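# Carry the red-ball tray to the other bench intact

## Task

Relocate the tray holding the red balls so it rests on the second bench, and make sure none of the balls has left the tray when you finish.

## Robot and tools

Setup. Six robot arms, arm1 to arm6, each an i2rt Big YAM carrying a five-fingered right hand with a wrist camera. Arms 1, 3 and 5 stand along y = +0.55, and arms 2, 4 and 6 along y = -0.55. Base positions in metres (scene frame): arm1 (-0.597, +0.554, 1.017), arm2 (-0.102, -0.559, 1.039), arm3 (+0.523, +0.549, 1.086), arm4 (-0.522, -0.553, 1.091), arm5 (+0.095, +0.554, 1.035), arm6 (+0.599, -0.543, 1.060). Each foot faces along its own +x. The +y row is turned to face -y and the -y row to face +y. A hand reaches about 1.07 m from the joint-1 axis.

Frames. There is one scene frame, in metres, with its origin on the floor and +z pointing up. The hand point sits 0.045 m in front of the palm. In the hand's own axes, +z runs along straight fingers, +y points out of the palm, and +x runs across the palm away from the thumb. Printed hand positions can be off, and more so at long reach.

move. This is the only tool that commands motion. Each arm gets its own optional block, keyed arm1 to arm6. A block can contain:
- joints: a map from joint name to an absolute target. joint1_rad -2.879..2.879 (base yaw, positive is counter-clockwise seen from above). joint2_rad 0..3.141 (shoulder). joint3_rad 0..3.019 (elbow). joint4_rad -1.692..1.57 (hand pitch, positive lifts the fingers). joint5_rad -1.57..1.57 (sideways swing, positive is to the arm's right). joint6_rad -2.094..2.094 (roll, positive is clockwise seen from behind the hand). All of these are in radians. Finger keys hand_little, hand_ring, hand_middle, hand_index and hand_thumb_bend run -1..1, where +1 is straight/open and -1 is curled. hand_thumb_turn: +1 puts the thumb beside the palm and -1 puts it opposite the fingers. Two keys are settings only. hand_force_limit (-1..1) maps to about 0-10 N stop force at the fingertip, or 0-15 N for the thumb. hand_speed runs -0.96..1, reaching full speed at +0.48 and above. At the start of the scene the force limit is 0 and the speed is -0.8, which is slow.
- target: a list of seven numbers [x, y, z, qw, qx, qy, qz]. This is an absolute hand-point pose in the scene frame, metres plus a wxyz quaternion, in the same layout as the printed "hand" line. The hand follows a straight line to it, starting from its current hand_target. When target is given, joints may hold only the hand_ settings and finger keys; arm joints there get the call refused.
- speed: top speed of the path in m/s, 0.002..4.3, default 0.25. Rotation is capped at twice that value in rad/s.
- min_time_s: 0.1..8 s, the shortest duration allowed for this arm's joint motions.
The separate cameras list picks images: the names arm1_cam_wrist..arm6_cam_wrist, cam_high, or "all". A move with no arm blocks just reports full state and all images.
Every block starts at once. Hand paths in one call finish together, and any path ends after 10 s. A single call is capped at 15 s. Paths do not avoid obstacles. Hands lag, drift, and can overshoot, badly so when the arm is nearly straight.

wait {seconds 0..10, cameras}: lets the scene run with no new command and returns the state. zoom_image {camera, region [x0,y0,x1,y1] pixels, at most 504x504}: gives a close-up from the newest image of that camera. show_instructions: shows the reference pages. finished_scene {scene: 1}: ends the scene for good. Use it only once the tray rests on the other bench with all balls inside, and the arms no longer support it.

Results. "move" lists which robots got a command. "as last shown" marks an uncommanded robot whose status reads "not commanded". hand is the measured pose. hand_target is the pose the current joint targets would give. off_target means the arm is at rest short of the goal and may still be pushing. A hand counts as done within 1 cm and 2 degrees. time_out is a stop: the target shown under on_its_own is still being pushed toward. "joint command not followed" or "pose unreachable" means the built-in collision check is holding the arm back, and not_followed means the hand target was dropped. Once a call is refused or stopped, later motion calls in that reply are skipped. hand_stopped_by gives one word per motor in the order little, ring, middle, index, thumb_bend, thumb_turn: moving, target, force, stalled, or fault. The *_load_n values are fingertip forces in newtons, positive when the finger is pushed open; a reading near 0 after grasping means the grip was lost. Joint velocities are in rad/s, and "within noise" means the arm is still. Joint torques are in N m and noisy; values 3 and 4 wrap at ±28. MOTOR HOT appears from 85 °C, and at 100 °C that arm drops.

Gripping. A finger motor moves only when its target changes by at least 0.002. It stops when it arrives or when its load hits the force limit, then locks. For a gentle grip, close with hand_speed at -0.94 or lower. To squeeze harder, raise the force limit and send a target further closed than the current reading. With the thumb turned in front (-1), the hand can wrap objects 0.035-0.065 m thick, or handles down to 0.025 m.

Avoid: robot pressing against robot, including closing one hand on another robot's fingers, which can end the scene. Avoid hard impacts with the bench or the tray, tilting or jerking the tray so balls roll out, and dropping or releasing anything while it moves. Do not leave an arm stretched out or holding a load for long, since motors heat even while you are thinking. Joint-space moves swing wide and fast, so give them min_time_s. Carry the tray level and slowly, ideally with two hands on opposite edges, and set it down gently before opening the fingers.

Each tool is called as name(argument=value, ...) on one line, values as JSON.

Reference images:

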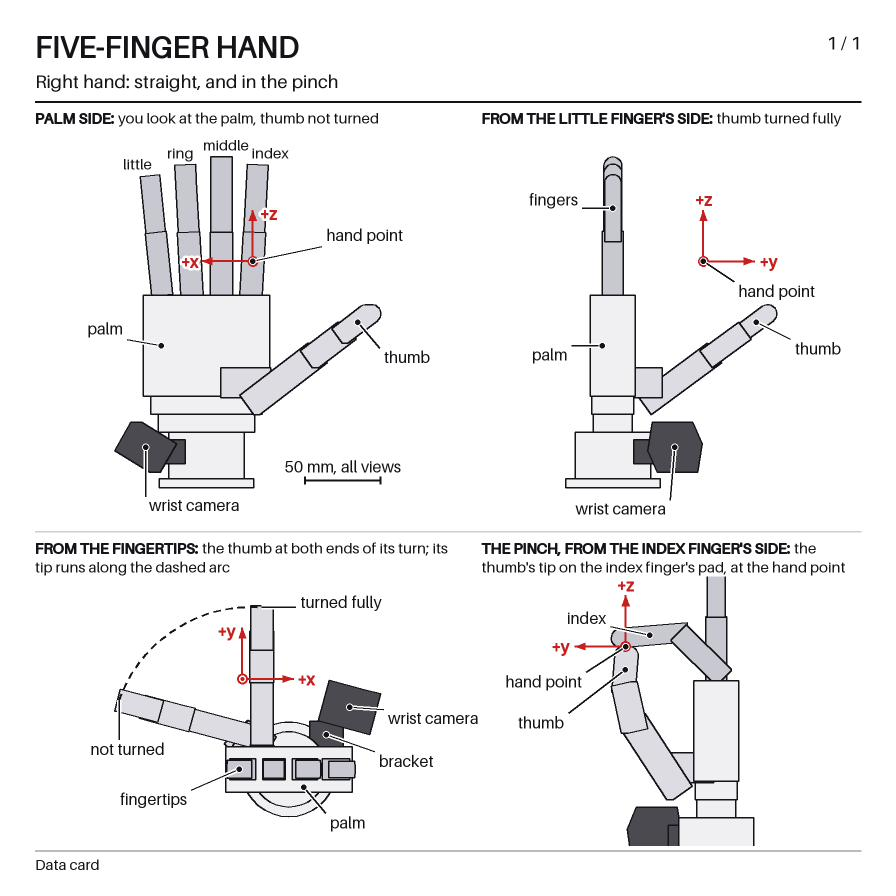

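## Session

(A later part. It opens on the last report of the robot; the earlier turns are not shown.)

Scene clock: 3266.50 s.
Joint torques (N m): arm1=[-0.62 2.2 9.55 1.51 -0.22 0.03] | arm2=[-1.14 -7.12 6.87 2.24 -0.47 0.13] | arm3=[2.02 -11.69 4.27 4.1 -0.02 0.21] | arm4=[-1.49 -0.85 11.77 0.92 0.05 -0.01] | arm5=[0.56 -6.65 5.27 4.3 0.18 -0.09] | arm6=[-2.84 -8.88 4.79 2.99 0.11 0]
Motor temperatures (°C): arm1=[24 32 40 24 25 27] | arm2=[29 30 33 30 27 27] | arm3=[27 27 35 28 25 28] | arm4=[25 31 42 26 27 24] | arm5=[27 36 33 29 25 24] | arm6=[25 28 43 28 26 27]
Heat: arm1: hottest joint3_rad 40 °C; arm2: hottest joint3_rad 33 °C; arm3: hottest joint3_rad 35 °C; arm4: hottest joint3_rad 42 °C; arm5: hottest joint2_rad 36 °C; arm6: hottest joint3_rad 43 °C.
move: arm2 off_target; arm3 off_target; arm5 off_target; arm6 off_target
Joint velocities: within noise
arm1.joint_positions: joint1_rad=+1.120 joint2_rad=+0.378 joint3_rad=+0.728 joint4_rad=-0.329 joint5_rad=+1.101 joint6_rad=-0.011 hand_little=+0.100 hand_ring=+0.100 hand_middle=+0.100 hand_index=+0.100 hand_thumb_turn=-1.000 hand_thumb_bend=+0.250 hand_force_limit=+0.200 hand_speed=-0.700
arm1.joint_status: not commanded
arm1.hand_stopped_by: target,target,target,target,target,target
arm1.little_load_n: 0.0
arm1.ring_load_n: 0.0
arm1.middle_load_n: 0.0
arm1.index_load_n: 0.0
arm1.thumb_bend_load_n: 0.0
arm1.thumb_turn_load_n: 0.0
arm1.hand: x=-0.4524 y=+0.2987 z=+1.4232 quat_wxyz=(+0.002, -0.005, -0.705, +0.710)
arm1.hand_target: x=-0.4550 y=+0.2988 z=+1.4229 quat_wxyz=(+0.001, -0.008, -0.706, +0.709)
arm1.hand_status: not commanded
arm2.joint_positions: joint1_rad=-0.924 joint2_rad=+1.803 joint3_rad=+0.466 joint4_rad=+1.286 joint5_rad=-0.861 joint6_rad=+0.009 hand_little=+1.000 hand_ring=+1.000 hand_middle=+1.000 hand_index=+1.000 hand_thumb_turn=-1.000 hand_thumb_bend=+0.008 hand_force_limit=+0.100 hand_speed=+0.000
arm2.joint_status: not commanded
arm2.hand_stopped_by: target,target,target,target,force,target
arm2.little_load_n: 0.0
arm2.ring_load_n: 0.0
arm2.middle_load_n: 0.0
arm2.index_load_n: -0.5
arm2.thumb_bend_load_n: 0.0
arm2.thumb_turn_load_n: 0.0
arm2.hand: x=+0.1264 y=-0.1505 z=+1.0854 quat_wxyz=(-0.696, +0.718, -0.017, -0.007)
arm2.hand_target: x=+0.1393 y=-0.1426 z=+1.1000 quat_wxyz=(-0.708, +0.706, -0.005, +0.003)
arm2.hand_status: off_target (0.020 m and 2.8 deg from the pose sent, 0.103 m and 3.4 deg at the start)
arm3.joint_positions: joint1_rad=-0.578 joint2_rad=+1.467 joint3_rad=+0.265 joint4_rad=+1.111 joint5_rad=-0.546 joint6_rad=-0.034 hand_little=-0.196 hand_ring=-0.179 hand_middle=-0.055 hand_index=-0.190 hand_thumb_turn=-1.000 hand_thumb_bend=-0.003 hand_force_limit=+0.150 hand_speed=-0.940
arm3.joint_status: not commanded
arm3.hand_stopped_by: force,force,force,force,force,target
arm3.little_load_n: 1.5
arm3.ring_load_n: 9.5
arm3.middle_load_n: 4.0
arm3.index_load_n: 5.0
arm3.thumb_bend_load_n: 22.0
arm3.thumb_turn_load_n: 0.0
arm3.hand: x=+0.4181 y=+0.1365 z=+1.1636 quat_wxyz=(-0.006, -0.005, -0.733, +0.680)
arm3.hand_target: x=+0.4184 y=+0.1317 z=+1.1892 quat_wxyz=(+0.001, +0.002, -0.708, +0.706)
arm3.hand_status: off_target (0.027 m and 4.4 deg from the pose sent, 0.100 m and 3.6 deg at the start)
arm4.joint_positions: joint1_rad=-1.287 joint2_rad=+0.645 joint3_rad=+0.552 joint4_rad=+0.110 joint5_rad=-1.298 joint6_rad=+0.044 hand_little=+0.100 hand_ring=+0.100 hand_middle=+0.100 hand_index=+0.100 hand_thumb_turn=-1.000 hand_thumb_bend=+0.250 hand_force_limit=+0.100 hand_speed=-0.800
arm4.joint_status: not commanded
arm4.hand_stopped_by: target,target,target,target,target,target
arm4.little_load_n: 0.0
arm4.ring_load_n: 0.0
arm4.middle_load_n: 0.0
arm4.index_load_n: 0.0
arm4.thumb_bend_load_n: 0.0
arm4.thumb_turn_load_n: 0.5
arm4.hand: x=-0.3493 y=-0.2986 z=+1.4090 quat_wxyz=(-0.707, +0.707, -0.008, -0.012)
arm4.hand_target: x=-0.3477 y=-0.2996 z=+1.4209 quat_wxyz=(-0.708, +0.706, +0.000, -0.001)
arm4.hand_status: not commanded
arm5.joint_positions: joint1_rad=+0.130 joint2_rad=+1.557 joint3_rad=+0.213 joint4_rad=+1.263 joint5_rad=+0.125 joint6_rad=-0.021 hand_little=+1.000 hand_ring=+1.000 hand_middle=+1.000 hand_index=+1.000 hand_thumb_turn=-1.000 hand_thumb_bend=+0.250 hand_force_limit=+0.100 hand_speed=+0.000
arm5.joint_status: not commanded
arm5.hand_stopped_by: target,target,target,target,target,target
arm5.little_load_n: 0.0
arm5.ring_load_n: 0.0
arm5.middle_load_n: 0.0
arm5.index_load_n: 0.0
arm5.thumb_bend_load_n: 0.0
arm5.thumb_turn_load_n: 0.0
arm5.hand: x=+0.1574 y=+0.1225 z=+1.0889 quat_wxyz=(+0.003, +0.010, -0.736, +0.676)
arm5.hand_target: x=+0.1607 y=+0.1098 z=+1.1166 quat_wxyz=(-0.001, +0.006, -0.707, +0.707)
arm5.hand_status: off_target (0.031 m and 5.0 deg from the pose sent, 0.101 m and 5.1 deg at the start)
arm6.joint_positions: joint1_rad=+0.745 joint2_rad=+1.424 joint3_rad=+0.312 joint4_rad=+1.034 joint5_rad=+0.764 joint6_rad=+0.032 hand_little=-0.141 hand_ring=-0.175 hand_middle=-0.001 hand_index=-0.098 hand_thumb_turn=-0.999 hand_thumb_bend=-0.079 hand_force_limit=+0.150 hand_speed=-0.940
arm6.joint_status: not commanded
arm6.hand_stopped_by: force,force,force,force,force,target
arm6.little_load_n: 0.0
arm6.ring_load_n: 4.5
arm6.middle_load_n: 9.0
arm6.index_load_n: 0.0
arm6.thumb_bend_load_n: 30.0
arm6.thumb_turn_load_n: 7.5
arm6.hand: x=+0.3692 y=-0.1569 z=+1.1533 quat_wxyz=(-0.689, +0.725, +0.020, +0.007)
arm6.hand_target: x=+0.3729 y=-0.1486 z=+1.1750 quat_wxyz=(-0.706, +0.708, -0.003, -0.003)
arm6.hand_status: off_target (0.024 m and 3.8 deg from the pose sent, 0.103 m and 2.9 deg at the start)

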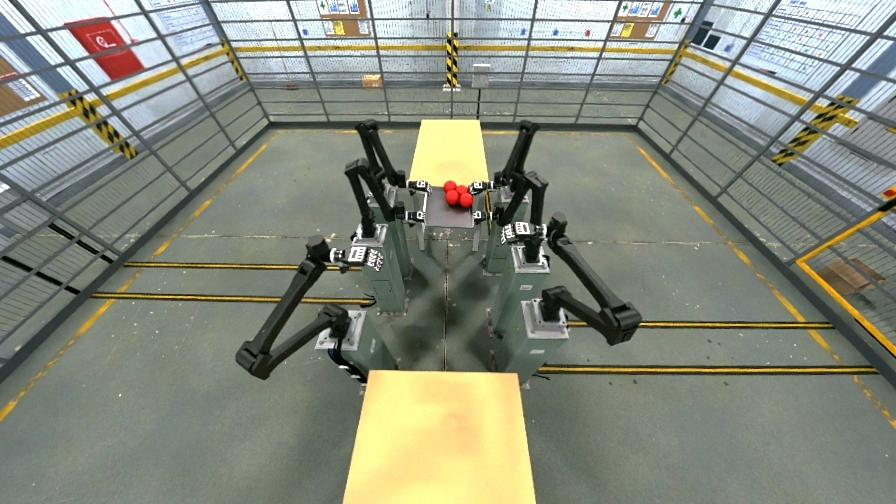

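move(arm2={"target":[0.235,-0.140,1.102,0.7071,-0.7071,0,0],"speed":0.06}, arm3={"target":[0.519,0.132,1.190,0,0,-0.7071,0.7071],"speed":0.06}, arm5={"target":[0.261,0.109,1.1165,0,0,-0.7071,0.7071],"speed":0.06}, arm6={"target":[0.474,-0.154,1.175,0.7071,-0.7071,0,0],"speed":0.06}, cameras=["cam_high"])

zoom_image(camera="cam_high", region=[380, 120, 490, 230])

Scene clock: 3282.40 s.
Joint torques (N m): arm1=[-0.73 2.26 9.66 1.47 -0.21 0.07] | arm2=[-0.38 -8.23 8.65 1.7 -0.32 0.09] | arm3=[2.26 -10.11 4.11 4.34 0.08 0.18] | arm4=[-1.67 -0.85 11.75 0.94 0.05 -0.01] | arm5=[0.97 -6.59 7.06 3.21 0.24 -0.13] | arm6=[-2.61 -7.12 4.49 2.33 0.1 0.01]
Motor temperatures (°C): arm1=[24 32 40 24 25 27] | arm2=[29 30 34 30 27 27] | arm3=[27 27 35 28 25 28] | arm4=[25 31 42 26 27 24] | arm5=[27 35 33 29 25 24] | arm6=[25 28 42 28 26 27]
Heat: arm1: hottest joint3_rad 40 °C; arm2: hottest joint3_rad 34 °C; arm3: hottest joint3_rad 35 °C; arm4: hottest joint3_rad 42 °C; arm5: hottest joint2_rad 35 °C; arm6: hottest joint3_rad 42 °C.
move: arm2 off_target; arm3 off_target; arm5 off_target; arm6 off_target
Joint velocities: within noise
arm1, arm4: as last shown
arm2.joint_positions: joint1_rad=-1.071 joint2_rad=+1.890 joint3_rad=+0.688 joint4_rad=+1.166 joint5_rad=-1.016 joint6_rad=+0.014 hand_little=+1.000 hand_ring=+1.000 hand_middle=+1.000 hand_index=+1.000 hand_thumb_turn=-1.000 hand_thumb_bend=+0.008 hand_force_limit=+0.100 hand_speed=+0.000
arm2.joint_status: not commanded
arm2.hand_stopped_by: target,target,target,target,force,target
arm2.little_load_n: 0.0
arm2.ring_load_n: -0.5
arm2.middle_load_n: 0.0
arm2.index_load_n: 0.0
arm2.thumb_bend_load_n: 0.0
arm2.thumb_turn_load_n: 0.0
arm2.hand: x=+0.2218 y=-0.1489 z=+1.0912 quat_wxyz=(-0.701, +0.713, -0.013, -0.008)
arm2.hand_target: x=+0.2348 y=-0.1405 z=+1.1020 quat_wxyz=(-0.708, +0.706, +0.000, +0.000)
arm2.hand_status: off_target (0.019 m and 2.0 deg from the pose sent, 0.110 m and 2.8 deg at the start)
arm3.joint_positions: joint1_rad=-0.191 joint2_rad=+1.375 joint3_rad=+0.179 joint4_rad=+1.116 joint5_rad=-0.167 joint6_rad=-0.034 hand_little=-0.196 hand_ring=-0.179 hand_middle=-0.055 hand_index=-0.190 hand_thumb_turn=-1.000 hand_thumb_bend=-0.003 hand_force_limit=+0.150 hand_speed=-0.940
arm3.joint_status: not commanded
arm3.hand_stopped_by: force,force,force,force,force,target
arm3.little_load_n: 0.0
arm3.ring_load_n: 6.0
arm3.middle_load_n: 2.5
arm3.index_load_n: 7.5
arm3.thumb_bend_load_n: 21.0
arm3.thumb_turn_load_n: 0.0
arm3.hand: x=+0.5168 y=+0.1347 z=+1.1654 quat_wxyz=(+0.003, +0.009, -0.733, +0.680)
arm3.hand_target: x=+0.5193 y=+0.1326 z=+1.1888 quat_wxyz=(-0.001, +0.006, -0.708, +0.706)
arm3.hand_status: off_target (0.025 m and 4.5 deg from the pose sent, 0.104 m and 4.4 deg at the start)
arm4.thumb_turn_load_n: 0.0
arm5.joint_positions: joint1_rad=+0.492 joint2_rad=+1.603 joint3_rad=+0.276 joint4_rad=+1.263 joint5_rad=+0.492 joint6_rad=-0.021 hand_little=+1.000 hand_ring=+1.000 hand_middle=+1.000 hand_index=+1.000 hand_thumb_turn=-1.000 hand_thumb_bend=+0.250 hand_force_limit=+0.100 hand_speed=+0.000
arm5.joint_status: not commanded
arm5.hand_stopped_by: target,target,target,target,target,target
arm5.little_load_n: 0.0
arm5.ring_load_n: -0.5
arm5.middle_load_n: 0.0
arm5.index_load_n: -0.5
arm5.thumb_bend_load_n: 0.0
arm5.thumb_turn_load_n: 0.0
arm5.hand: x=+0.2502 y=+0.1268 z=+1.0934 quat_wxyz=(+0.012, +0.016, -0.728, +0.685)
arm5.hand_target: x=+0.2598 y=+0.1102 z=+1.1160 quat_wxyz=(+0.002, +0.003, -0.707, +0.707)
arm5.hand_status: off_target (0.031 m and 4.2 deg from the pose sent, 0.108 m and 5.0 deg at the start)
arm6.joint_positions: joint1_rad=+0.420 joint2_rad=+1.254 joint3_rad=+0.164 joint4_rad=+1.034 joint5_rad=+0.442 joint6_rad=+0.015 hand_little=-0.141 hand_ring=-0.175 hand_middle=-0.001 hand_index=-0.098 hand_thumb_turn=-0.999 hand_thumb_bend=-0.079 hand_force_limit=+0.150 hand_speed=-0.940
arm6.joint_status: not commanded
arm6.hand_stopped_by: force,force,force,force,force,target
arm6.little_load_n: 1.0
arm6.ring_load_n: 5.0
arm6.middle_load_n: 9.5
arm6.index_load_n: 0.0
arm6.thumb_bend_load_n: 29.5
arm6.thumb_turn_load_n: 9.0
arm6.hand: x=+0.4674 y=-0.1564 z=+1.1579 quat_wxyz=(-0.691, +0.723, +0.014, +0.003)
arm6.hand_target: x=+0.4735 y=-0.1535 z=+1.1743 quat_wxyz=(-0.706, +0.708, +0.001, +0.002)
arm6.hand_status: off_target (0.018 m and 3.1 deg from the pose sent, 0.107 m and 3.8 deg at the start)

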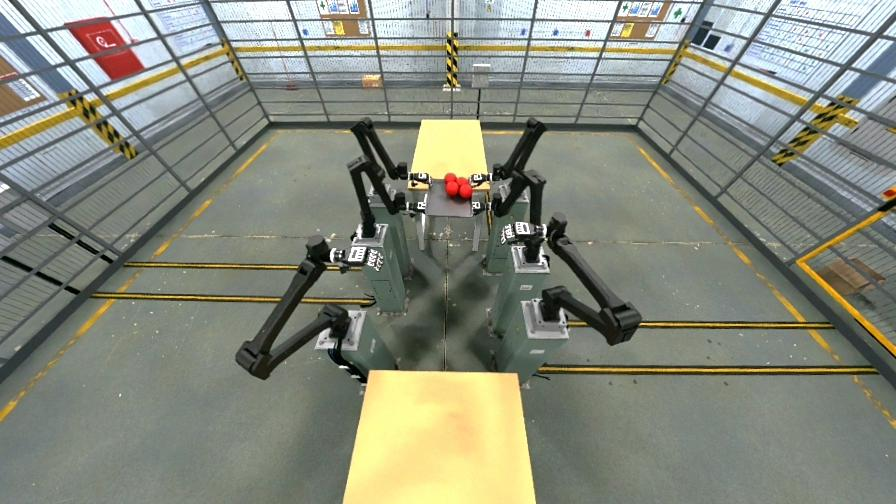

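Scaled by 4.582.

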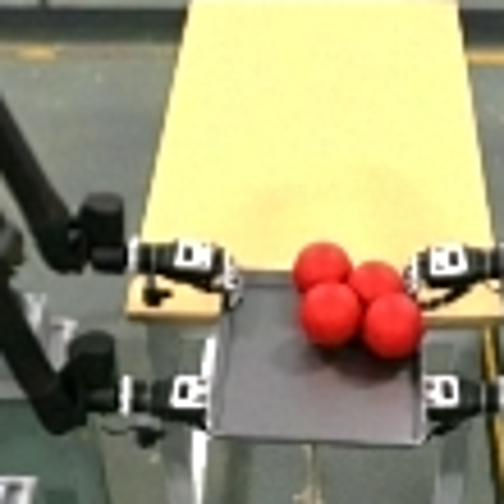

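move(arm2={"target":[0.334,-0.140,1.100,0.7071,-0.7071,0,0],"speed":0.06}, arm3={"target":[0.619,0.132,1.190,0,0,-0.7071,0.7071],"speed":0.06}, arm5={"target":[0.362,0.109,1.1145,0,0,-0.7071,0.7071],"speed":0.06}, arm6={"target":[0.574,-0.154,1.175,0.7071,-0.7071,0,0],"speed":0.06}, cameras=["cam_high"])

zoom_image(camera="cam_high", region=[380, 120, 490, 230])

Scene clock: 3304.00 s.
Joint torques (N m): arm1=[-0.67 2.61 9.59 1.48 -0.24 0.06] | arm2=[-0.91 -10.05 9.96 1.28 -0.09 0.07] | arm3=[1.96 -7.77 5.07 4.27 0.43 0.17] | arm4=[-1.55 -0.85 11.77 0.94 0.04 -0.01] | arm5=[0.79 -7.3 8.09 1.7 0 -0.11] | arm6=[-2.96 -6.24 4.7 1.7 -0.06 0.26]
Motor temperatures (°C): arm1=[24 32 40 24 25 27] | arm2=[29 30 35 30 27 27] | arm3=[27 27 34 28 25 28] | arm4=[25 30 43 26 27 24] | arm5=[27 36 34 29 25 24] | arm6=[25 27 42 28 26 27]
Heat: arm1: hottest joint3_rad 40 °C; arm2: hottest joint3_rad 35 °C; arm3: hottest joint3_rad 34 °C; arm4: hottest joint3_rad 43 °C; arm5: hottest joint2_rad 36 °C; arm6: hottest joint3_rad 42 °C.
move: arm2 off_target; arm3 off_target; arm5 off_target; arm6 off_target
Joint velocities: within noise
arm1, arm4: as last shown
arm2.joint_positions: joint1_rad=-1.166 joint2_rad=+2.010 joint3_rad=+0.948 joint4_rad=+1.039 joint5_rad=-1.124 joint6_rad=+0.014 hand_little=+1.000 hand_ring=+1.000 hand_middle=+1.000 hand_index=+1.000 hand_thumb_turn=-1.000 hand_thumb_bend=+0.008 hand_force_limit=+0.100 hand_speed=+0.000
arm2.joint_status: not commanded
arm2.hand_stopped_by: target,target,target,target,force,target
arm2.little_load_n: 0.0
arm2.ring_load_n: 0.0
arm2.middle_load_n: 0.0
arm2.index_load_n: 0.0
arm2.thumb_bend_load_n: 0.0
arm2.thumb_turn_load_n: 0.0
arm2.hand: x=+0.3175 y=-0.1454 z=+1.0932 quat_wxyz=(-0.704, +0.710, -0.005, -0.009)
arm2.hand_target: x=+0.3330 y=-0.1407 z=+1.0994 quat_wxyz=(-0.708, +0.707, +0.000, -0.001)
arm2.hand_status: off_target (0.019 m and 1.3 deg from the pose sent, 0.113 m and 2.0 deg at the start)
arm3.joint_positions: joint1_rad=+0.237 joint2_rad=+1.370 joint3_rad=+0.182 joint4_rad=+1.119 joint5_rad=+0.275 joint6_rad=-0.022 hand_little=-0.196 hand_ring=-0.179 hand_middle=-0.056 hand_index=-0.190 hand_thumb_turn=-1.000 hand_thumb_bend=-0.003 hand_force_limit=+0.150 hand_speed=-0.940
arm3.joint_status: not commanded
arm3.hand_stopped_by: force,force,force,force,force,target
arm3.little_load_n: 0.0
arm3.ring_load_n: 8.0
arm3.middle_load_n: 0.0
arm3.index_load_n: 8.5
arm3.thumb_bend_load_n: 17.5
arm3.thumb_turn_load_n: 0.0
arm3.hand: x=+0.6099 y=+0.1376 z=+1.1693 quat_wxyz=(+0.015, +0.011, -0.729, +0.684)
arm3.hand_target: x=+0.6139 y=+0.1316 z=+1.1895 quat_wxyz=(+0.003, -0.004, -0.708, +0.707)
arm3.hand_status: off_target (0.023 m and 4.2 deg from the pose sent, 0.105 m and 4.5 deg at the start)
arm4.thumb_bend_load_n: 0.5
arm5.joint_positions: joint1_rad=+0.753 joint2_rad=+1.709 joint3_rad=+0.430 joint4_rad=+1.243 joint5_rad=+0.765 joint6_rad=-0.015 hand_little=+1.000 hand_ring=+1.000 hand_middle=+1.000 hand_index=+1.000 hand_thumb_turn=-1.000 hand_thumb_bend=+0.250 hand_force_limit=+0.100 hand_speed=+0.000
arm5.joint_status: not commanded
arm5.hand_stopped_by: target,target,target,target,target,target
arm5.little_load_n: 0.0
arm5.ring_load_n: 0.0
arm5.middle_load_n: 0.0
arm5.index_load_n: -0.5
arm5.thumb_bend_load_n: 0.0
arm5.thumb_turn_load_n: 0.0
arm5.hand: x=+0.3443 y=+0.1237 z=+1.0969 quat_wxyz=(+0.013, +0.007, -0.718, +0.696)
arm5.hand_target: x=+0.3600 y=+0.1101 z=+1.1149 quat_wxyz=(+0.001, -0.003, -0.706, +0.708)
arm5.hand_status: off_target (0.029 m and 2.4 deg from the pose sent, 0.115 m and 4.2 deg at the start)
arm6.joint_positions: joint1_rad=-0.054 joint2_rad=+1.185 joint3_rad=+0.113 joint4_rad=+1.034 joint5_rad=-0.034 joint6_rad=-0.005 hand_little=-0.141 hand_ring=-0.174 hand_middle=-0.001 hand_index=-0.098 hand_thumb_turn=-0.999 hand_thumb_bend=-0.079 hand_force_limit=+0.150 hand_speed=-0.940
arm6.joint_status: not commanded
arm6.hand_stopped_by: force,force,force,force,force,target
arm6.little_load_n: 4.0
arm6.ring_load_n: 7.5
arm6.middle_load_n: 6.5
arm6.index_load_n: 0.0
arm6.thumb_bend_load_n: 30.0
arm6.thumb_turn_load_n: 8.0
arm6.hand: x=+0.5667 y=-0.1531 z=+1.1621 quat_wxyz=(-0.695, +0.719, +0.013, +0.000)
arm6.hand_target: x=+0.5725 y=-0.1530 z=+1.1747 quat_wxyz=(-0.707, +0.707, -0.003, -0.003)
arm6.hand_status: off_target (0.015 m and 2.4 deg from the pose sent, 0.108 m and 3.1 deg at the start)

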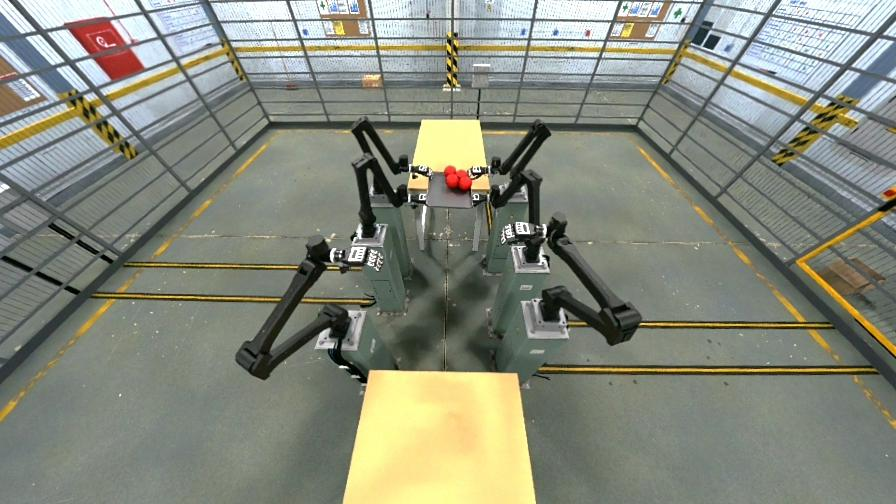

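Scaled by 4.582.

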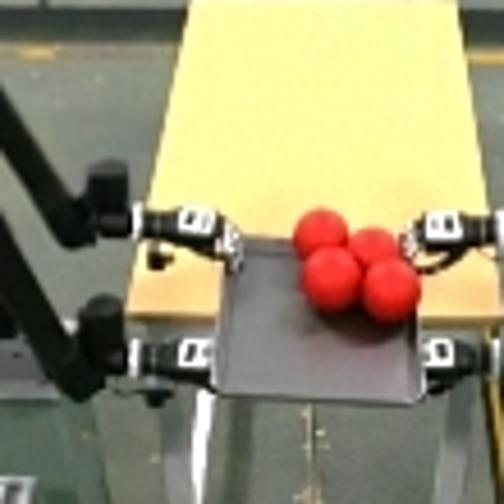

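move(arm2={"target":[0.435,-0.140,1.100,0.7071,-0.7071,0,0],"speed":0.06}, arm3={"target":[0.722,0.132,1.188,0,0,-0.7071,0.7071],"speed":0.06}, arm5={"target":[0.464,0.109,1.1115,0,0,-0.7071,0.7071],"speed":0.06}, arm6={"target":[0.674,-0.155,1.174,0.7071,-0.7071,0,0],"speed":0.06}, cameras=["cam_high"])

zoom_image(camera="cam_high", region=[380, 110, 490, 220])

Scene clock: 3317.83 s.
Joint torques (N m): arm1=[-0.15 2.43 9.57 1.55 -0.23 0.05] | arm2=[-0.5 -12.28 12 1.07 0.05 0.08] | arm3=[2.67 -10.46 5.33 4.55 0.44 0.05] | arm4=[-1.49 -0.85 11.77 0.94 0.05 -0.01] | arm5=[0.62 -9.88 9.13 1.39 -0.02 -0.2] | arm6=[-3.31 -5.13 5.29 3.44 -0.36 0.39]
Motor temperatures (°C): arm1=[24 32 40 24 25 27] | arm2=[29 30 37 29 27 27] | arm3=[27 27 34 28 26 28] | arm4=[25 30 43 26 27 24] | arm5=[27 36 34 29 25 24] | arm6=[25 27 42 28 26 27]
Heat: arm1: hottest joint3_rad 40 °C; arm2: hottest joint3_rad 37 °C; arm3: hottest joint3_rad 34 °C; arm4: hottest joint3_rad 43 °C; arm5: hottest joint2_rad 36 °C; arm6: hottest joint3_rad 42 °C.
move: arm2 off_target; arm3 off_target; arm5 off_target; arm6 off_target
Joint velocities: within noise
arm1, arm4: as last shown
arm1.middle_load_n: -0.5
arm1.thumb_bend_load_n: 0.5
arm2.joint_positions: joint1_rad=-1.240 joint2_rad=+2.154 joint3_rad=+1.241 joint4_rad=+0.882 joint5_rad=-1.203 joint6_rad=+0.006 hand_little=+1.000 hand_ring=+1.000 hand_middle=+1.000 hand_index=+1.000 hand_thumb_turn=-1.000 hand_thumb_bend=+0.008 hand_force_limit=+0.100 hand_speed=+0.000
arm2.joint_status: not commanded
arm2.hand_stopped_by: target,target,target,target,force,target
arm2.little_load_n: 0.0
arm2.ring_load_n: 0.0
arm2.middle_load_n: 0.0
arm2.index_load_n: 0.0
arm2.thumb_bend_load_n: 0.0
arm2.thumb_turn_load_n: 0.0
arm2.hand: x=+0.4151 y=-0.1464 z=+1.0899 quat_wxyz=(-0.704, +0.711, -0.003, -0.011)
arm2.hand_target: x=+0.4329 y=-0.1412 z=+1.0987 quat_wxyz=(-0.707, +0.707, +0.005, +0.000)
arm2.hand_status: off_target (0.023 m and 1.5 deg from the pose sent, 0.118 m and 1.3 deg at the start)
arm3.joint_positions: joint1_rad=+0.593 joint2_rad=+1.507 joint3_rad=+0.305 joint4_rad=+1.124 joint5_rad=+0.632 joint6_rad=-0.018 hand_little=-0.196 hand_ring=-0.179 hand_middle=-0.056 hand_index=-0.190 hand_thumb_turn=-1.000 hand_thumb_bend=-0.003 hand_force_limit=+0.150 hand_speed=-0.940
arm3.joint_status: not commanded
arm3.hand_stopped_by: force,force,force,force,force,target
arm3.little_load_n: 0.0
arm3.ring_load_n: 5.5
arm3.middle_load_n: 0.0
arm3.index_load_n: 10.0
arm3.thumb_bend_load_n: 16.5
arm3.thumb_turn_load_n: 0.0
arm3.hand: x=+0.7091 y=+0.1337 z=+1.1647 quat_wxyz=(+0.024, +0.019, -0.728, +0.685)
arm3.hand_target: x=+0.7198 y=+0.1303 z=+1.1880 quat_wxyz=(+0.002, +0.001, -0.706, +0.708)
arm3.hand_status: off_target (0.027 m and 4.9 deg from the pose sent, 0.114 m and 4.2 deg at the start)
arm4.thumb_bend_load_n: 0.0
arm5.joint_positions: joint1_rad=+0.929 joint2_rad=+1.833 joint3_rad=+0.643 joint4_rad=+1.157 joint5_rad=+0.940 joint6_rad=-0.012 hand_little=+1.000 hand_ring=+1.000 hand_middle=+1.000 hand_index=+1.000 hand_thumb_turn=-1.000 hand_thumb_bend=+0.250 hand_force_limit=+0.100 hand_speed=+0.000
arm5.joint_status: not commanded
arm5.hand_stopped_by: target,target,target,target,target,target
arm5.little_load_n: -1.0
arm5.ring_load_n: 0.0
arm5.middle_load_n: 0.0
arm5.index_load_n: -0.5
arm5.thumb_bend_load_n: 0.5
arm5.thumb_turn_load_n: 0.0
arm5.hand: x=+0.4442 y=+0.1206 z=+1.0932 quat_wxyz=(+0.012, +0.007, -0.716, +0.698)
arm5.hand_target: x=+0.4630 y=+0.1098 z=+1.1122 quat_wxyz=(+0.000, -0.002, -0.706, +0.708)
arm5.hand_status: off_target (0.029 m and 2.1 deg from the pose sent, 0.122 m and 2.4 deg at the start)
arm6.joint_positions: joint1_rad=-0.515 joint2_rad=+1.280 joint3_rad=+0.165 joint4_rad=+1.048 joint5_rad=-0.486 joint6_rad=-0.025 hand_little=-0.141 hand_ring=-0.174 hand_middle=-0.001 hand_index=-0.098 hand_thumb_turn=-0.999 hand_thumb_bend=-0.079 hand_force_limit=+0.150 hand_speed=-0.940
arm6.joint_status: not commanded
arm6.hand_stopped_by: force,force,force,force,force,target
arm6.little_load_n: 5.0
arm6.ring_load_n: 8.5
arm6.middle_load_n: 6.5
arm6.index_load_n: 0.0
arm6.thumb_bend_load_n: 33.0
arm6.thumb_turn_load_n: 7.5
arm6.hand: x=+0.6653 y=-0.1576 z=+1.1559 quat_wxyz=(-0.688, +0.726, +0.007, -0.001)
arm6.hand_target: x=+0.6739 y=-0.1536 z=+1.1739 quat_wxyz=(-0.707, +0.708, -0.005, +0.000)
arm6.hand_status: off_target (0.020 m and 3.2 deg from the pose sent, 0.108 m and 2.4 deg at the start)

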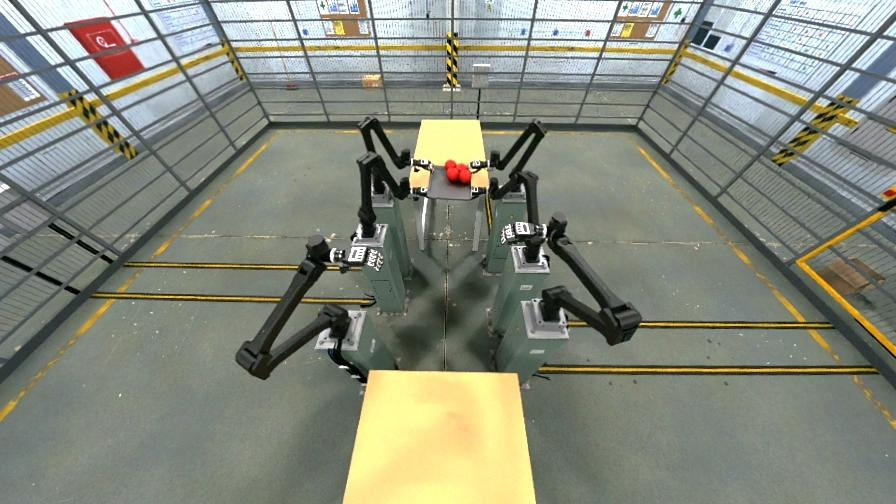

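Scaled by 4.582.

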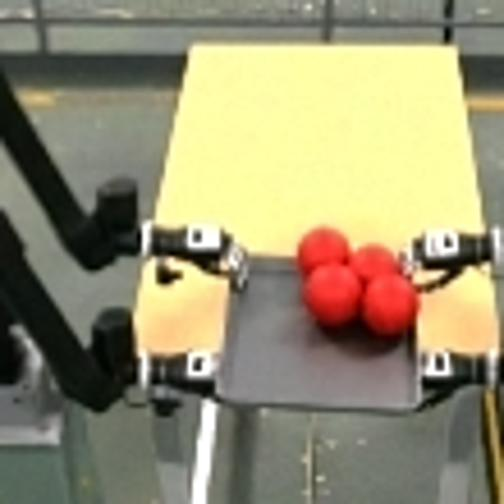

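move(arm2={"target":[0.530,-0.140,1.101,0.7071,-0.7071,0,0],"speed":0.06}, arm3={"target":[0.817,0.132,1.190,0,0,-0.7071,0.7071],"speed":0.06}, arm5={"target":[0.560,0.109,1.1125,0,0,-0.7071,0.7071],"speed":0.06}, arm6={"target":[0.770,-0.155,1.177,0.7071,-0.7071,0,0],"speed":0.06}, cameras=["cam_high"])

zoom_image(camera="cam_high", region=[380, 110, 490, 220])

Scene clock: 3328.53 s.
Joint torques (N m): arm1=[-0.73 2.55 9.61 1.48 -0.21 0.05] | arm2=[-0.56 -14.8 13.67 1.11 0.1 0.11] | arm3=[2.67 -13.22 6.65 2 0.45 0.06] | arm4=[-1.61 -0.85 11.75 0.94 0.05 0] | arm5=[0.44 -11.58 10.54 1.06 -0.16 -0.29] | arm6=[-2.96 -7.47 6.01 3.18 -0.53 0.51]
Motor temperatures (°C): arm1=[24 32 40 24 25 27] | arm2=[29 31 38 29 27 27] | arm3=[27 27 35 28 26 28] | arm4=[25 30 44 26 27 24] | arm5=[27 36 35 29 25 24] | arm6=[25 27 41 28 26 27]
Heat: arm1: hottest joint3_rad 40 °C; arm2: hottest joint3_rad 38 °C; arm3: hottest joint3_rad 35 °C; arm4: hottest joint3_rad 44 °C; arm5: hottest joint2_rad 36 °C; arm6: hottest joint3_rad 41 °C.
move: arm2 off_target; arm3 off_target; arm5 off_target; arm6 off_target
Joint velocities: within noise
arm1, arm4: as last shown
arm1.middle_load_n: 0.0
arm1.thumb_bend_load_n: 0.0
arm2.joint_positions: joint1_rad=-1.291 joint2_rad=+2.318 joint3_rad=+1.581 joint4_rad=+0.705 joint5_rad=-1.246 joint6_rad=+0.005 hand_little=+1.000 hand_ring=+1.000 hand_middle=+1.000 hand_index=+1.000 hand_thumb_turn=-1.000 hand_thumb_bend=+0.008 hand_force_limit=+0.100 hand_speed=+0.000
arm2.joint_status: not commanded
arm2.hand_stopped_by: target,target,target,target,force,target
arm2.little_load_n: 0.0
arm2.ring_load_n: 0.0
arm2.middle_load_n: 0.0
arm2.index_load_n: 0.0
arm2.thumb_bend_load_n: 0.0
arm2.thumb_turn_load_n: 0.0
arm2.hand: x=+0.5135 y=-0.1448 z=+1.0899 quat_wxyz=(-0.704, +0.710, -0.006, -0.009)
arm2.hand_target: x=+0.5301 y=-0.1411 z=+1.1011 quat_wxyz=(-0.708, +0.707, +0.000, +0.002)
arm2.hand_status: off_target (0.020 m and 1.3 deg from the pose sent, 0.116 m and 1.5 deg at the start)
arm3.joint_positions: joint1_rad=+0.817 joint2_rad=+1.637 joint3_rad=+0.464 joint4_rad=+1.124 joint5_rad=+0.856 joint6_rad=-0.018 hand_little=-0.196 hand_ring=-0.179 hand_middle=-0.056 hand_index=-0.190 hand_thumb_turn=-1.000 hand_thumb_bend=-0.003 hand_force_limit=+0.150 hand_speed=-0.940
arm3.joint_status: not commanded
arm3.hand_stopped_by: force,force,force,force,force,target
arm3.little_load_n: 0.0
arm3.ring_load_n: 4.5
arm3.middle_load_n: 0.0
arm3.index_load_n: 8.5
arm3.thumb_bend_load_n: 15.0
arm3.thumb_turn_load_n: 0.5
arm3.hand: x=+0.8006 y=+0.1335 z=+1.1686 quat_wxyz=(+0.021, +0.015, -0.717, +0.696)
arm3.hand_target: x=+0.8163 y=+0.1311 z=+1.1895 quat_wxyz=(+0.001, +0.002, -0.706, +0.708)
arm3.hand_status: off_target (0.027 m and 3.4 deg from the pose sent, 0.111 m and 4.9 deg at the start)
arm5.joint_positions: joint1_rad=+1.046 joint2_rad=+1.948 joint3_rad=+0.871 joint4_rad=+1.044 joint5_rad=+1.056 joint6_rad=-0.012 hand_little=+1.000 hand_ring=+1.000 hand_middle=+1.000 hand_index=+1.000 hand_thumb_turn=-1.000 hand_thumb_bend=+0.250 hand_force_limit=+0.100 hand_speed=+0.000
arm5.joint_status: not commanded
arm5.hand_stopped_by: target,target,target,target,target,target
arm5.little_load_n: -1.0
arm5.ring_load_n: 0.0
arm5.middle_load_n: 0.0
arm5.index_load_n: 0.0
arm5.thumb_bend_load_n: 0.0
arm5.thumb_turn_load_n: 0.0
arm5.hand: x=+0.5376 y=+0.1206 z=+1.0921 quat_wxyz=(+0.012, +0.008, -0.715, +0.699)
arm5.hand_target: x=+0.5586 y=+0.1105 z=+1.1122 quat_wxyz=(+0.000, +0.001, -0.707, +0.708)
arm5.hand_status: off_target (0.032 m and 2.1 deg from the pose sent, 0.118 m and 2.1 deg at the start)
arm6.joint_positions: joint1_rad=-0.823 joint2_rad=+1.441 joint3_rad=+0.305 joint4_rad=+1.057 joint5_rad=-0.795 joint6_rad=-0.047 hand_little=-0.141 hand_ring=-0.174 hand_middle=-0.001 hand_index=-0.098 hand_thumb_turn=-1.000 hand_thumb_bend=-0.078 hand_force_limit=+0.150 hand_speed=-0.940
arm6.joint_status: not commanded
arm6.hand_stopped_by: force,force,force,force,force,target
arm6.little_load_n: 6.5
arm6.ring_load_n: 9.0
arm6.middle_load_n: 4.0
arm6.index_load_n: 0.0
arm6.thumb_bend_load_n: 34.0
arm6.thumb_turn_load_n: 5.0
arm6.hand: x=+0.7580 y=-0.1588 z=+1.1557 quat_wxyz=(-0.689, +0.725, +0.006, -0.002)
arm6.hand_target: x=+0.7690 y=-0.1543 z=+1.1765 quat_wxyz=(-0.707, +0.707, -0.001, -0.001)
arm6.hand_status: off_target (0.025 m and 3.0 deg from the pose sent, 0.107 m and 3.2 deg at the start)

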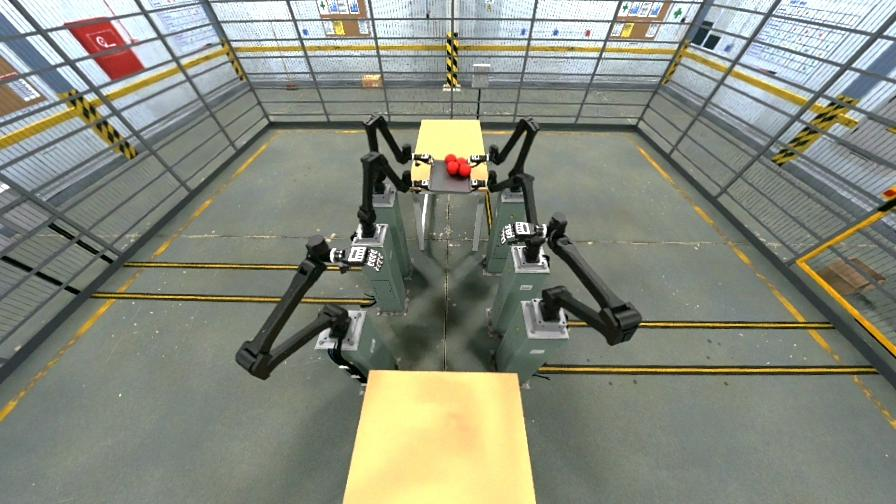

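Scaled by 4.582.

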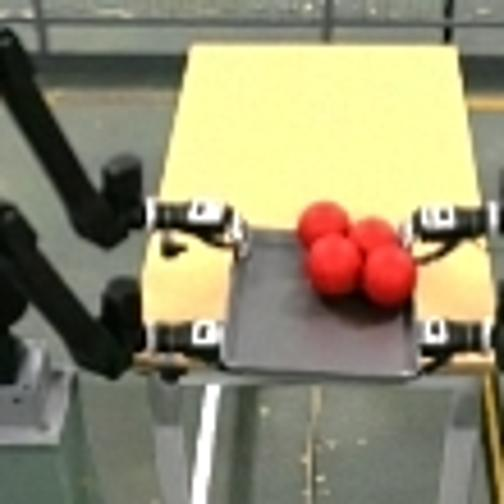

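move(arm2={"target":[0.606,-0.140,1.104,0.7071,-0.7071,0,0],"speed":0.06}, arm3={"target":[0.893,0.132,1.190,0,0,-0.7071,0.7071],"speed":0.06}, arm5={"target":[0.638,0.109,1.1135,0,0,-0.7071,0.7071],"speed":0.06}, arm6={"target":[0.846,-0.156,1.178,0.7071,-0.7071,0,0],"speed":0.06}, cameras=["cam_high"])

zoom_image(camera="cam_high", region=[380, 110, 490, 220])

Scene clock: 3339.90 s.
Joint torques (N m): arm1=[-0.85 2.55 9.54 1.42 -0.2 0.06] | arm2=[-0.5 -16.62 14.8 1.01 0.13 0.11] | arm3=[1.96 -16.32 7.69 1.96 0.45 0.11] | arm4=[-1.55 -0.85 11.75 0.92 0.04 -0.01] | arm5=[0.79 -13.86 11.77 0.87 -0.28 -0.3] | arm6=[-2.67 -10.17 6.91 1.76 -0.52 0.51]
Motor temperatures (°C): arm1=[24 32 40 24 25 27] | arm2=[29 32 40 29 27 27] | arm3=[27 27 35 28 26 28] | arm4=[25 30 44 26 27 24] | arm5=[27 36 36 29 25 24] | arm6=[25 26 41 29 27 28]
Heat: arm1: hottest joint3_rad 40 °C; arm2: hottest joint3_rad 40 °C; arm3: hottest joint3_rad 35 °C; arm4: hottest joint3_rad 44 °C; arm5: hottest joint2_rad 36 °C; arm6: hottest joint3_rad 41 °C.
move: arm2 off_target; arm3 off_target; arm5 off_target; arm6 off_target
Joint velocities: within noise
arm1, arm4: as last shown
arm1.middle_load_n: -0.5
arm1.thumb_bend_load_n: 0.5
arm2.joint_positions: joint1_rad=-1.323 joint2_rad=+2.484 joint3_rad=+1.923 joint4_rad=+0.522 joint5_rad=-1.280 joint6_rad=+0.005 hand_little=+1.000 hand_ring=+1.000 hand_middle=+1.000 hand_index=+1.000 hand_thumb_turn=-1.000 hand_thumb_bend=+0.008 hand_force_limit=+0.100 hand_speed=+0.000
arm2.joint_status: not commanded
arm2.hand_stopped_by: target,target,target,target,force,target
arm2.little_load_n: 0.0
arm2.ring_load_n: 0.0
arm2.middle_load_n: 0.0
arm2.index_load_n: -0.5
arm2.thumb_bend_load_n: 0.0
arm2.thumb_turn_load_n: 0.0
arm2.hand: x=+0.5910 y=-0.1442 z=+1.0904 quat_wxyz=(-0.704, +0.710, -0.008, -0.011)
arm2.hand_target: x=+0.6047 y=-0.1407 z=+1.1024 quat_wxyz=(-0.707, +0.707, -0.001, -0.001)
arm2.hand_status: off_target (0.021 m and 1.7 deg from the pose sent, 0.094 m and 1.3 deg at the start)
arm3.joint_positions: joint1_rad=+0.939 joint2_rad=+1.743 joint3_rad=+0.625 joint4_rad=+1.062 joint5_rad=+0.979 joint6_rad=-0.018 hand_little=-0.196 hand_ring=-0.179 hand_middle=-0.056 hand_index=-0.190 hand_thumb_turn=-1.000 hand_thumb_bend=-0.003 hand_force_limit=+0.150 hand_speed=-0.940
arm3.joint_status: not commanded
arm3.hand_stopped_by: force,force,force,force,force,target
arm3.little_load_n: 0.0
arm3.ring_load_n: 3.5
arm3.middle_load_n: 0.0
arm3.index_load_n: 9.0
arm3.thumb_bend_load_n: 16.0
arm3.thumb_turn_load_n: 1.0
arm3.hand: x=+0.8734 y=+0.1332 z=+1.1653 quat_wxyz=(+0.024, +0.018, -0.717, +0.697)
arm3.hand_target: x=+0.8917 y=+0.1314 z=+1.1890 quat_wxyz=(+0.001, +0.001, -0.707, +0.708)
arm3.hand_status: off_target (0.032 m and 3.8 deg from the pose sent, 0.095 m and 3.4 deg at the start)
arm5.joint_positions: joint1_rad=+1.118 joint2_rad=+2.058 joint3_rad=+1.086 joint4_rad=+0.935 joint5_rad=+1.127 joint6_rad=-0.012 hand_little=+1.000 hand_ring=+1.000 hand_middle=+1.000 hand_index=+1.000 hand_thumb_turn=-1.000 hand_thumb_bend=+0.250 hand_force_limit=+0.100 hand_speed=+0.000
arm5.joint_status: not commanded
arm5.hand_stopped_by: target,target,target,target,target,target
arm5.little_load_n: -0.5
arm5.ring_load_n: 0.0
arm5.middle_load_n: 0.0
arm5.index_load_n: 0.0
arm5.thumb_bend_load_n: 0.0
arm5.thumb_turn_load_n: 0.0
arm5.hand: x=+0.6157 y=+0.1213 z=+1.0889 quat_wxyz=(+0.014, +0.010, -0.715, +0.699)
arm5.hand_target: x=+0.6364 y=+0.1107 z=+1.1128 quat_wxyz=(+0.001, +0.001, -0.707, +0.707)
arm5.hand_status: off_target (0.035 m and 2.3 deg from the pose sent, 0.103 m and 2.1 deg at the start)
arm6.joint_positions: joint1_rad=-0.984 joint2_rad=+1.576 joint3_rad=+0.450 joint4_rad=+1.057 joint5_rad=-0.954 joint6_rad=-0.048 hand_little=-0.140 hand_ring=-0.174 hand_middle=-0.002 hand_index=-0.098 hand_thumb_turn=-1.000 hand_thumb_bend=-0.078 hand_force_limit=+0.150 hand_speed=-0.940
arm6.joint_status: not commanded
arm6.hand_stopped_by: force,force,force,force,force,target
arm6.little_load_n: 7.0
arm6.ring_load_n: 9.0
arm6.middle_load_n: 1.5
arm6.index_load_n: 0.0
arm6.thumb_bend_load_n: 31.5
arm6.thumb_turn_load_n: 3.0
arm6.hand: x=+0.8320 y=-0.1590 z=+1.1563 quat_wxyz=(-0.695, +0.719, +0.006, -0.001)
arm6.hand_target: x=+0.8453 y=-0.1547 z=+1.1784 quat_wxyz=(-0.708, +0.707, +0.001, -0.001)
arm6.hand_status: off_target (0.026 m and 2.1 deg from the pose sent, 0.091 m and 3.0 deg at the start)

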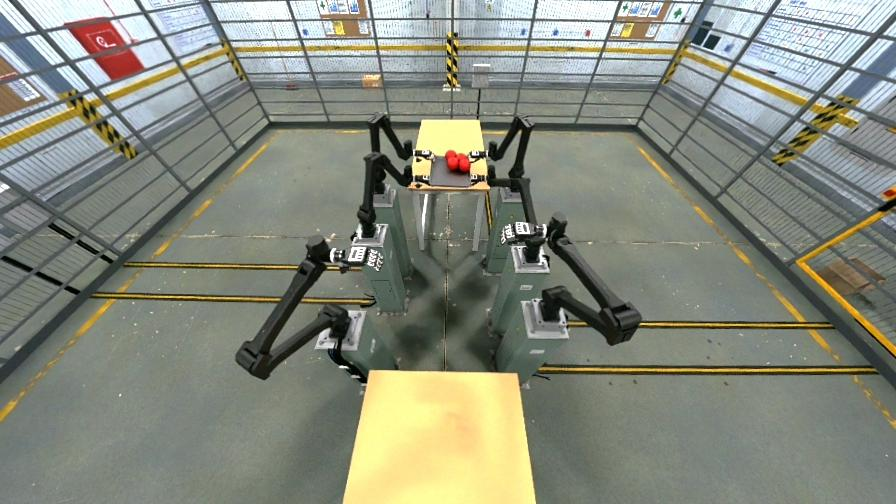

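Scaled by 4.582.

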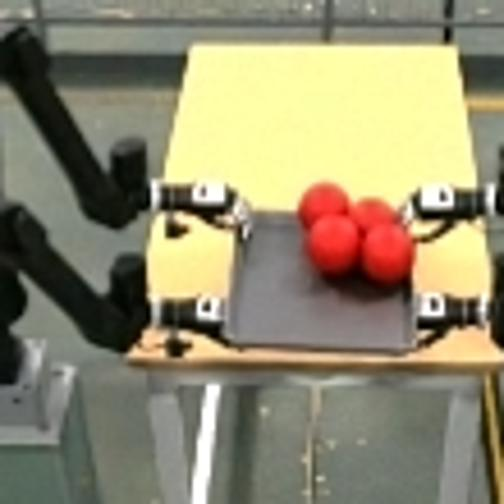

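move(arm2={"target":[0.604,-0.141,1.080,0.7071,-0.7071,0,0],"speed":0.03}, cameras=["cam_high"])

zoom_image(camera="cam_high", region=[380, 110, 490, 220])

Scene clock: 3361.93 s.
Joint torques (N m): arm1=[-0.56 2.26 9.61 1.51 -0.17 0.06] | arm2=[-0.56 -15.85 13.57 2.39 0.17 0.05] | arm3=[2.02 -15.74 7.75 1.96 0.32 0.07] | arm4=[-1.61 -0.85 11.77 0.94 0.04 -0.01] | arm5=[-0.03 -13.74 11.77 0.81 -0.28 -0.25] | arm6=[-2.61 -10.58 6.86 1.76 -0.39 0.52]
Motor temperatures (°C): arm1=[24 32 40 24 25 27] | arm2=[29 32 46 29 26 27] | arm3=[27 27 35 28 26 28] | arm4=[25 30 44 26 27 24] | arm5=[27 37 37 28 25 24] | arm6=[25 27 42 28 27 28]
Heat: arm1: hottest joint3_rad 40 °C; arm2: hottest joint3_rad 46 °C; arm3: hottest joint3_rad 35 °C; arm4: hottest joint3_rad 44 °C; arm5: hottest joint2_rad 37 °C; arm6: hottest joint3_rad 42 °C.
move: arm2 off_target
Joint velocities: within noise
arm1, arm3, arm4, arm5, arm6: as last shown
arm1.middle_load_n: 0.0
arm1.thumb_bend_load_n: 0.0
arm2.joint_positions: joint1_rad=-1.324 joint2_rad=+2.498 joint3_rad=+1.931 joint4_rad=+0.522 joint5_rad=-1.280 joint6_rad=+0.005 hand_little=+1.000 hand_ring=+1.000 hand_middle=+1.000 hand_index=+1.000 hand_thumb_turn=-1.000 hand_thumb_bend=+0.008 hand_force_limit=+0.100 hand_speed=+0.000
arm2.joint_status: not commanded
arm2.hand_stopped_by: target,target,target,target,force,target
arm2.little_load_n: 0.0
arm2.ring_load_n: 0.0
arm2.middle_load_n: 0.0
arm2.index_load_n: 0.0
arm2.thumb_bend_load_n: 0.0
arm2.thumb_turn_load_n: 0.0
arm2.hand: x=+0.5925 y=-0.1451 z=+1.0831 quat_wxyz=(-0.703, +0.711, -0.010, -0.013)
arm2.hand_target: x=+0.6037 y=-0.1424 z=+1.0799 quat_wxyz=(-0.707, +0.708, -0.001, +0.001)
arm2.hand_status: off_target (0.013 m and 2.0 deg from the pose sent, 0.017 m and 1.7 deg at the start)
arm3.joint_positions: joint1_rad=+0.939 joint2_rad=+1.743 joint3_rad=+0.625 joint4_rad=+1.062 joint5_rad=+0.982 joint6_rad=-0.018 hand_little=-0.196 hand_ring=-0.179 hand_middle=-0.056 hand_index=-0.190 hand_thumb_turn=-1.000 hand_thumb_bend=-0.003 hand_force_limit=+0.150 hand_speed=-0.940
arm3.little_load_n: -0.5
arm3.ring_load_n: 3.0
arm3.thumb_bend_load_n: 15.5
arm3.thumb_turn_load_n: 2.0
arm3.hand: x=+0.8728 y=+0.1331 z=+1.1653 quat_wxyz=(+0.025, +0.017, -0.717, +0.697)
arm4.little_load_n: -0.5
arm5.joint_positions: joint1_rad=+1.118 joint2_rad=+2.064 joint3_rad=+1.086 joint4_rad=+0.935 joint5_rad=+1.127 joint6_rad=-0.012 hand_little=+1.000 hand_ring=+1.000 hand_middle=+1.000 hand_index=+1.000 hand_thumb_turn=-1.000 hand_thumb_bend=+0.250 hand_force_limit=+0.100 hand_speed=+0.000
arm5.little_load_n: -1.5
arm5.hand: x=+0.6153 y=+0.1216 z=+1.0850 quat_wxyz=(+0.016, +0.012, -0.715, +0.698)
arm5.hand_target: x=+0.6365 y=+0.1106 z=+1.1135 quat_wxyz=(+0.000, +0.000, -0.707, +0.708)
arm6.joint_positions: joint1_rad=-0.984 joint2_rad=+1.582 joint3_rad=+0.449 joint4_rad=+1.057 joint5_rad=-0.957 joint6_rad=-0.050 hand_little=-0.140 hand_ring=-0.174 hand_middle=-0.002 hand_index=-0.098 hand_thumb_turn=-1.000 hand_thumb_bend=-0.078 hand_force_limit=+0.150 hand_speed=-0.940
arm6.little_load_n: 6.0
arm6.middle_load_n: 2.5
arm6.thumb_bend_load_n: 33.5
arm6.hand: x=+0.8308 y=-0.1596 z=+1.1533 quat_wxyz=(-0.693, +0.721, +0.005, -0.004)
arm6.hand_target: x=+0.8448 y=-0.1551 z=+1.1774 quat_wxyz=(-0.707, +0.707, +0.000, -0.001)

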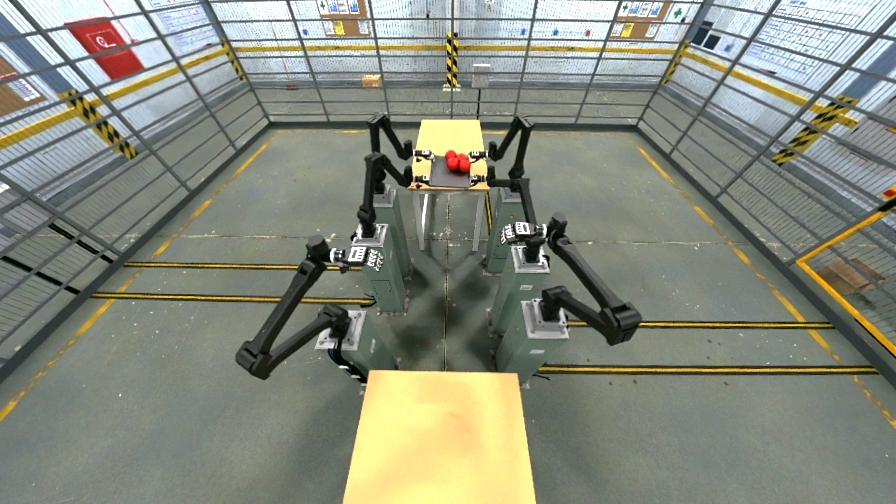

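Scaled by 4.582.

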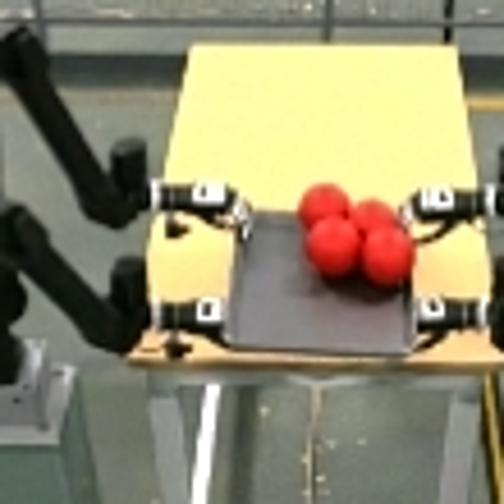

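move(arm2={"target":[0.600,-0.141,1.058,0.7071,-0.7071,0,0],"speed":0.04}, cameras=["cam_high"])

zoom_image(camera="cam_high", region=[380, 110, 490, 220])

Scene clock: 3370.00 s.
Joint torques (N m): arm1=[-0.79 2.26 9.43 1.44 -0.2 0.06] | arm2=[-0.5 -15.33 12.23 2.28 0.08 0.05] | arm3=[2.96 -14.74 7.73 1.7 0.2 0.13] | arm4=[-1.55 -0.85 11.75 0.95 0.05 0] | arm5=[-0.56 -14.86 11.78 0.99 -0.23 -0.25] | arm6=[-2.78 -10.81 6.83 1.76 -0.28 0.53]
Motor temperatures (°C): arm1=[24 32 40 24 25 27] | arm2=[29 32 45 29 26 27] | arm3=[27 27 36 28 26 28] | arm4=[25 30 44 26 27 24] | arm5=[27 37 37 28 25 24] | arm6=[25 27 42 28 27 28]
Heat: arm1: hottest joint3_rad 40 °C; arm2: hottest joint3_rad 45 °C; arm3: hottest joint3_rad 36 °C; arm4: hottest joint3_rad 44 °C; arm5: hottest joint2_rad 37 °C; arm6: hottest joint3_rad 42 °C.
move: arm2 off_target
Joint velocities: within noise
arm1, arm3, arm4, arm5, arm6: as last shown
arm1.index_load_n: -0.5
arm1.thumb_bend_load_n: 0.5
arm2.joint_positions: joint1_rad=-1.320 joint2_rad=+2.518 joint3_rad=+1.931 joint4_rad=+0.563 joint5_rad=-1.268 joint6_rad=+0.014 hand_little=+1.000 hand_ring=+1.000 hand_middle=+1.000 hand_index=+1.000 hand_thumb_turn=-1.000 hand_thumb_bend=+0.008 hand_force_limit=+0.100 hand_speed=+0.000
arm2.joint_status: not commanded
arm2.hand_stopped_by: target,target,target,target,force,target
arm2.little_load_n: 0.0
arm2.ring_load_n: 0.0
arm2.middle_load_n: 0.0
arm2.index_load_n: -0.5
arm2.thumb_bend_load_n: 0.0
arm2.thumb_turn_load_n: 0.0
arm2.hand: x=+0.5931 y=-0.1413 z=+1.0722 quat_wxyz=(-0.705, +0.709, -0.009, -0.006)
arm2.hand_target: x=+0.5983 y=-0.1380 z=+1.0590 quat_wxyz=(-0.707, +0.708, -0.004, -0.001)
arm2.hand_status: off_target (0.016 m and 1.3 deg from the pose sent, 0.027 m and 2.0 deg at the start)
arm3.joint_positions: joint1_rad=+0.939 joint2_rad=+1.743 joint3_rad=+0.625 joint4_rad=+1.062 joint5_rad=+0.985 joint6_rad=-0.018 hand_little=-0.196 hand_ring=-0.179 hand_middle=-0.056 hand_index=-0.190 hand_thumb_turn=-1.000 hand_thumb_bend=-0.003 hand_force_limit=+0.150 hand_speed=-0.940
arm3.little_load_n: 0.0
arm3.index_load_n: 8.5
arm3.hand: x=+0.8723 y=+0.1330 z=+1.1653 quat_wxyz=(+0.026, +0.016, -0.717, +0.697)
arm3.hand_target: x=+0.8914 y=+0.1316 z=+1.1885 quat_wxyz=(+0.001, +0.001, -0.707, +0.707)
arm4.little_load_n: 0.0
arm5.joint_positions: joint1_rad=+1.118 joint2_rad=+2.069 joint3_rad=+1.086 joint4_rad=+0.930 joint5_rad=+1.127 joint6_rad=-0.012 hand_little=+1.000 hand_ring=+1.000 hand_middle=+1.000 hand_index=+1.000 hand_thumb_turn=-1.000 hand_thumb_bend=+0.250 hand_force_limit=+0.100 hand_speed=+0.000
arm5.little_load_n: -2.0
arm5.hand: x=+0.6147 y=+0.1219 z=+1.0813 quat_wxyz=(+0.019, +0.015, -0.717, +0.697)
arm5.hand_target: x=+0.6365 y=+0.1107 z=+1.1129 quat_wxyz=(+0.000, +0.001, -0.707, +0.707)
arm6.joint_positions: joint1_rad=-0.984 joint2_rad=+1.584 joint3_rad=+0.449 joint4_rad=+1.057 joint5_rad=-0.959 joint6_rad=-0.051 hand_little=-0.140 hand_ring=-0.174 hand_middle=-0.002 hand_index=-0.098 hand_thumb_turn=-1.000 hand_thumb_bend=-0.078 hand_force_limit=+0.150 hand_speed=-0.940
arm6.little_load_n: 7.0
arm6.middle_load_n: 3.0
arm6.thumb_bend_load_n: 35.0
arm6.thumb_turn_load_n: 2.5
arm6.hand: x=+0.8305 y=-0.1596 z=+1.1527 quat_wxyz=(-0.693, +0.721, +0.006, -0.004)
arm6.hand_target: x=+0.8450 y=-0.1550 z=+1.1778 quat_wxyz=(-0.707, +0.707, +0.000, -0.001)

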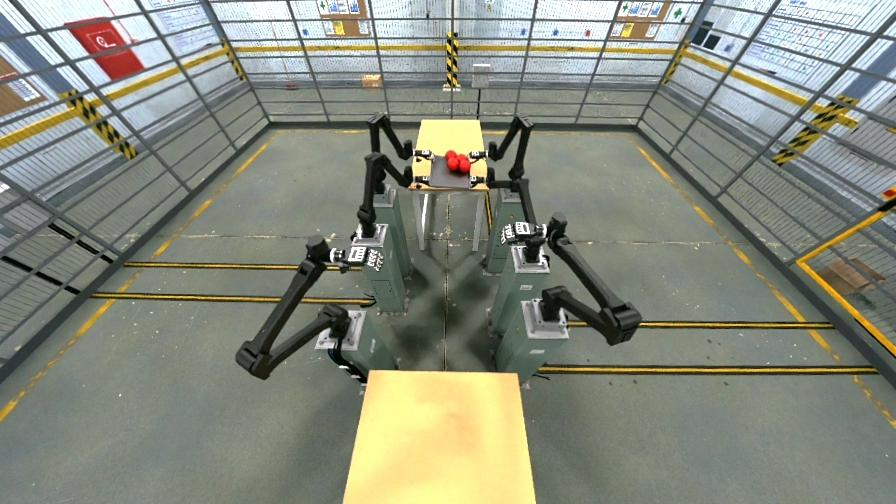

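Scaled by 4.582.

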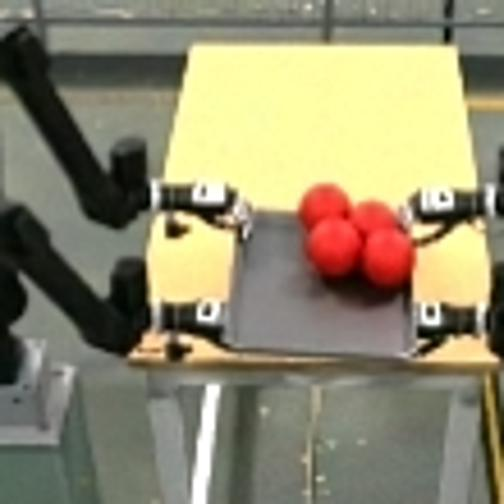

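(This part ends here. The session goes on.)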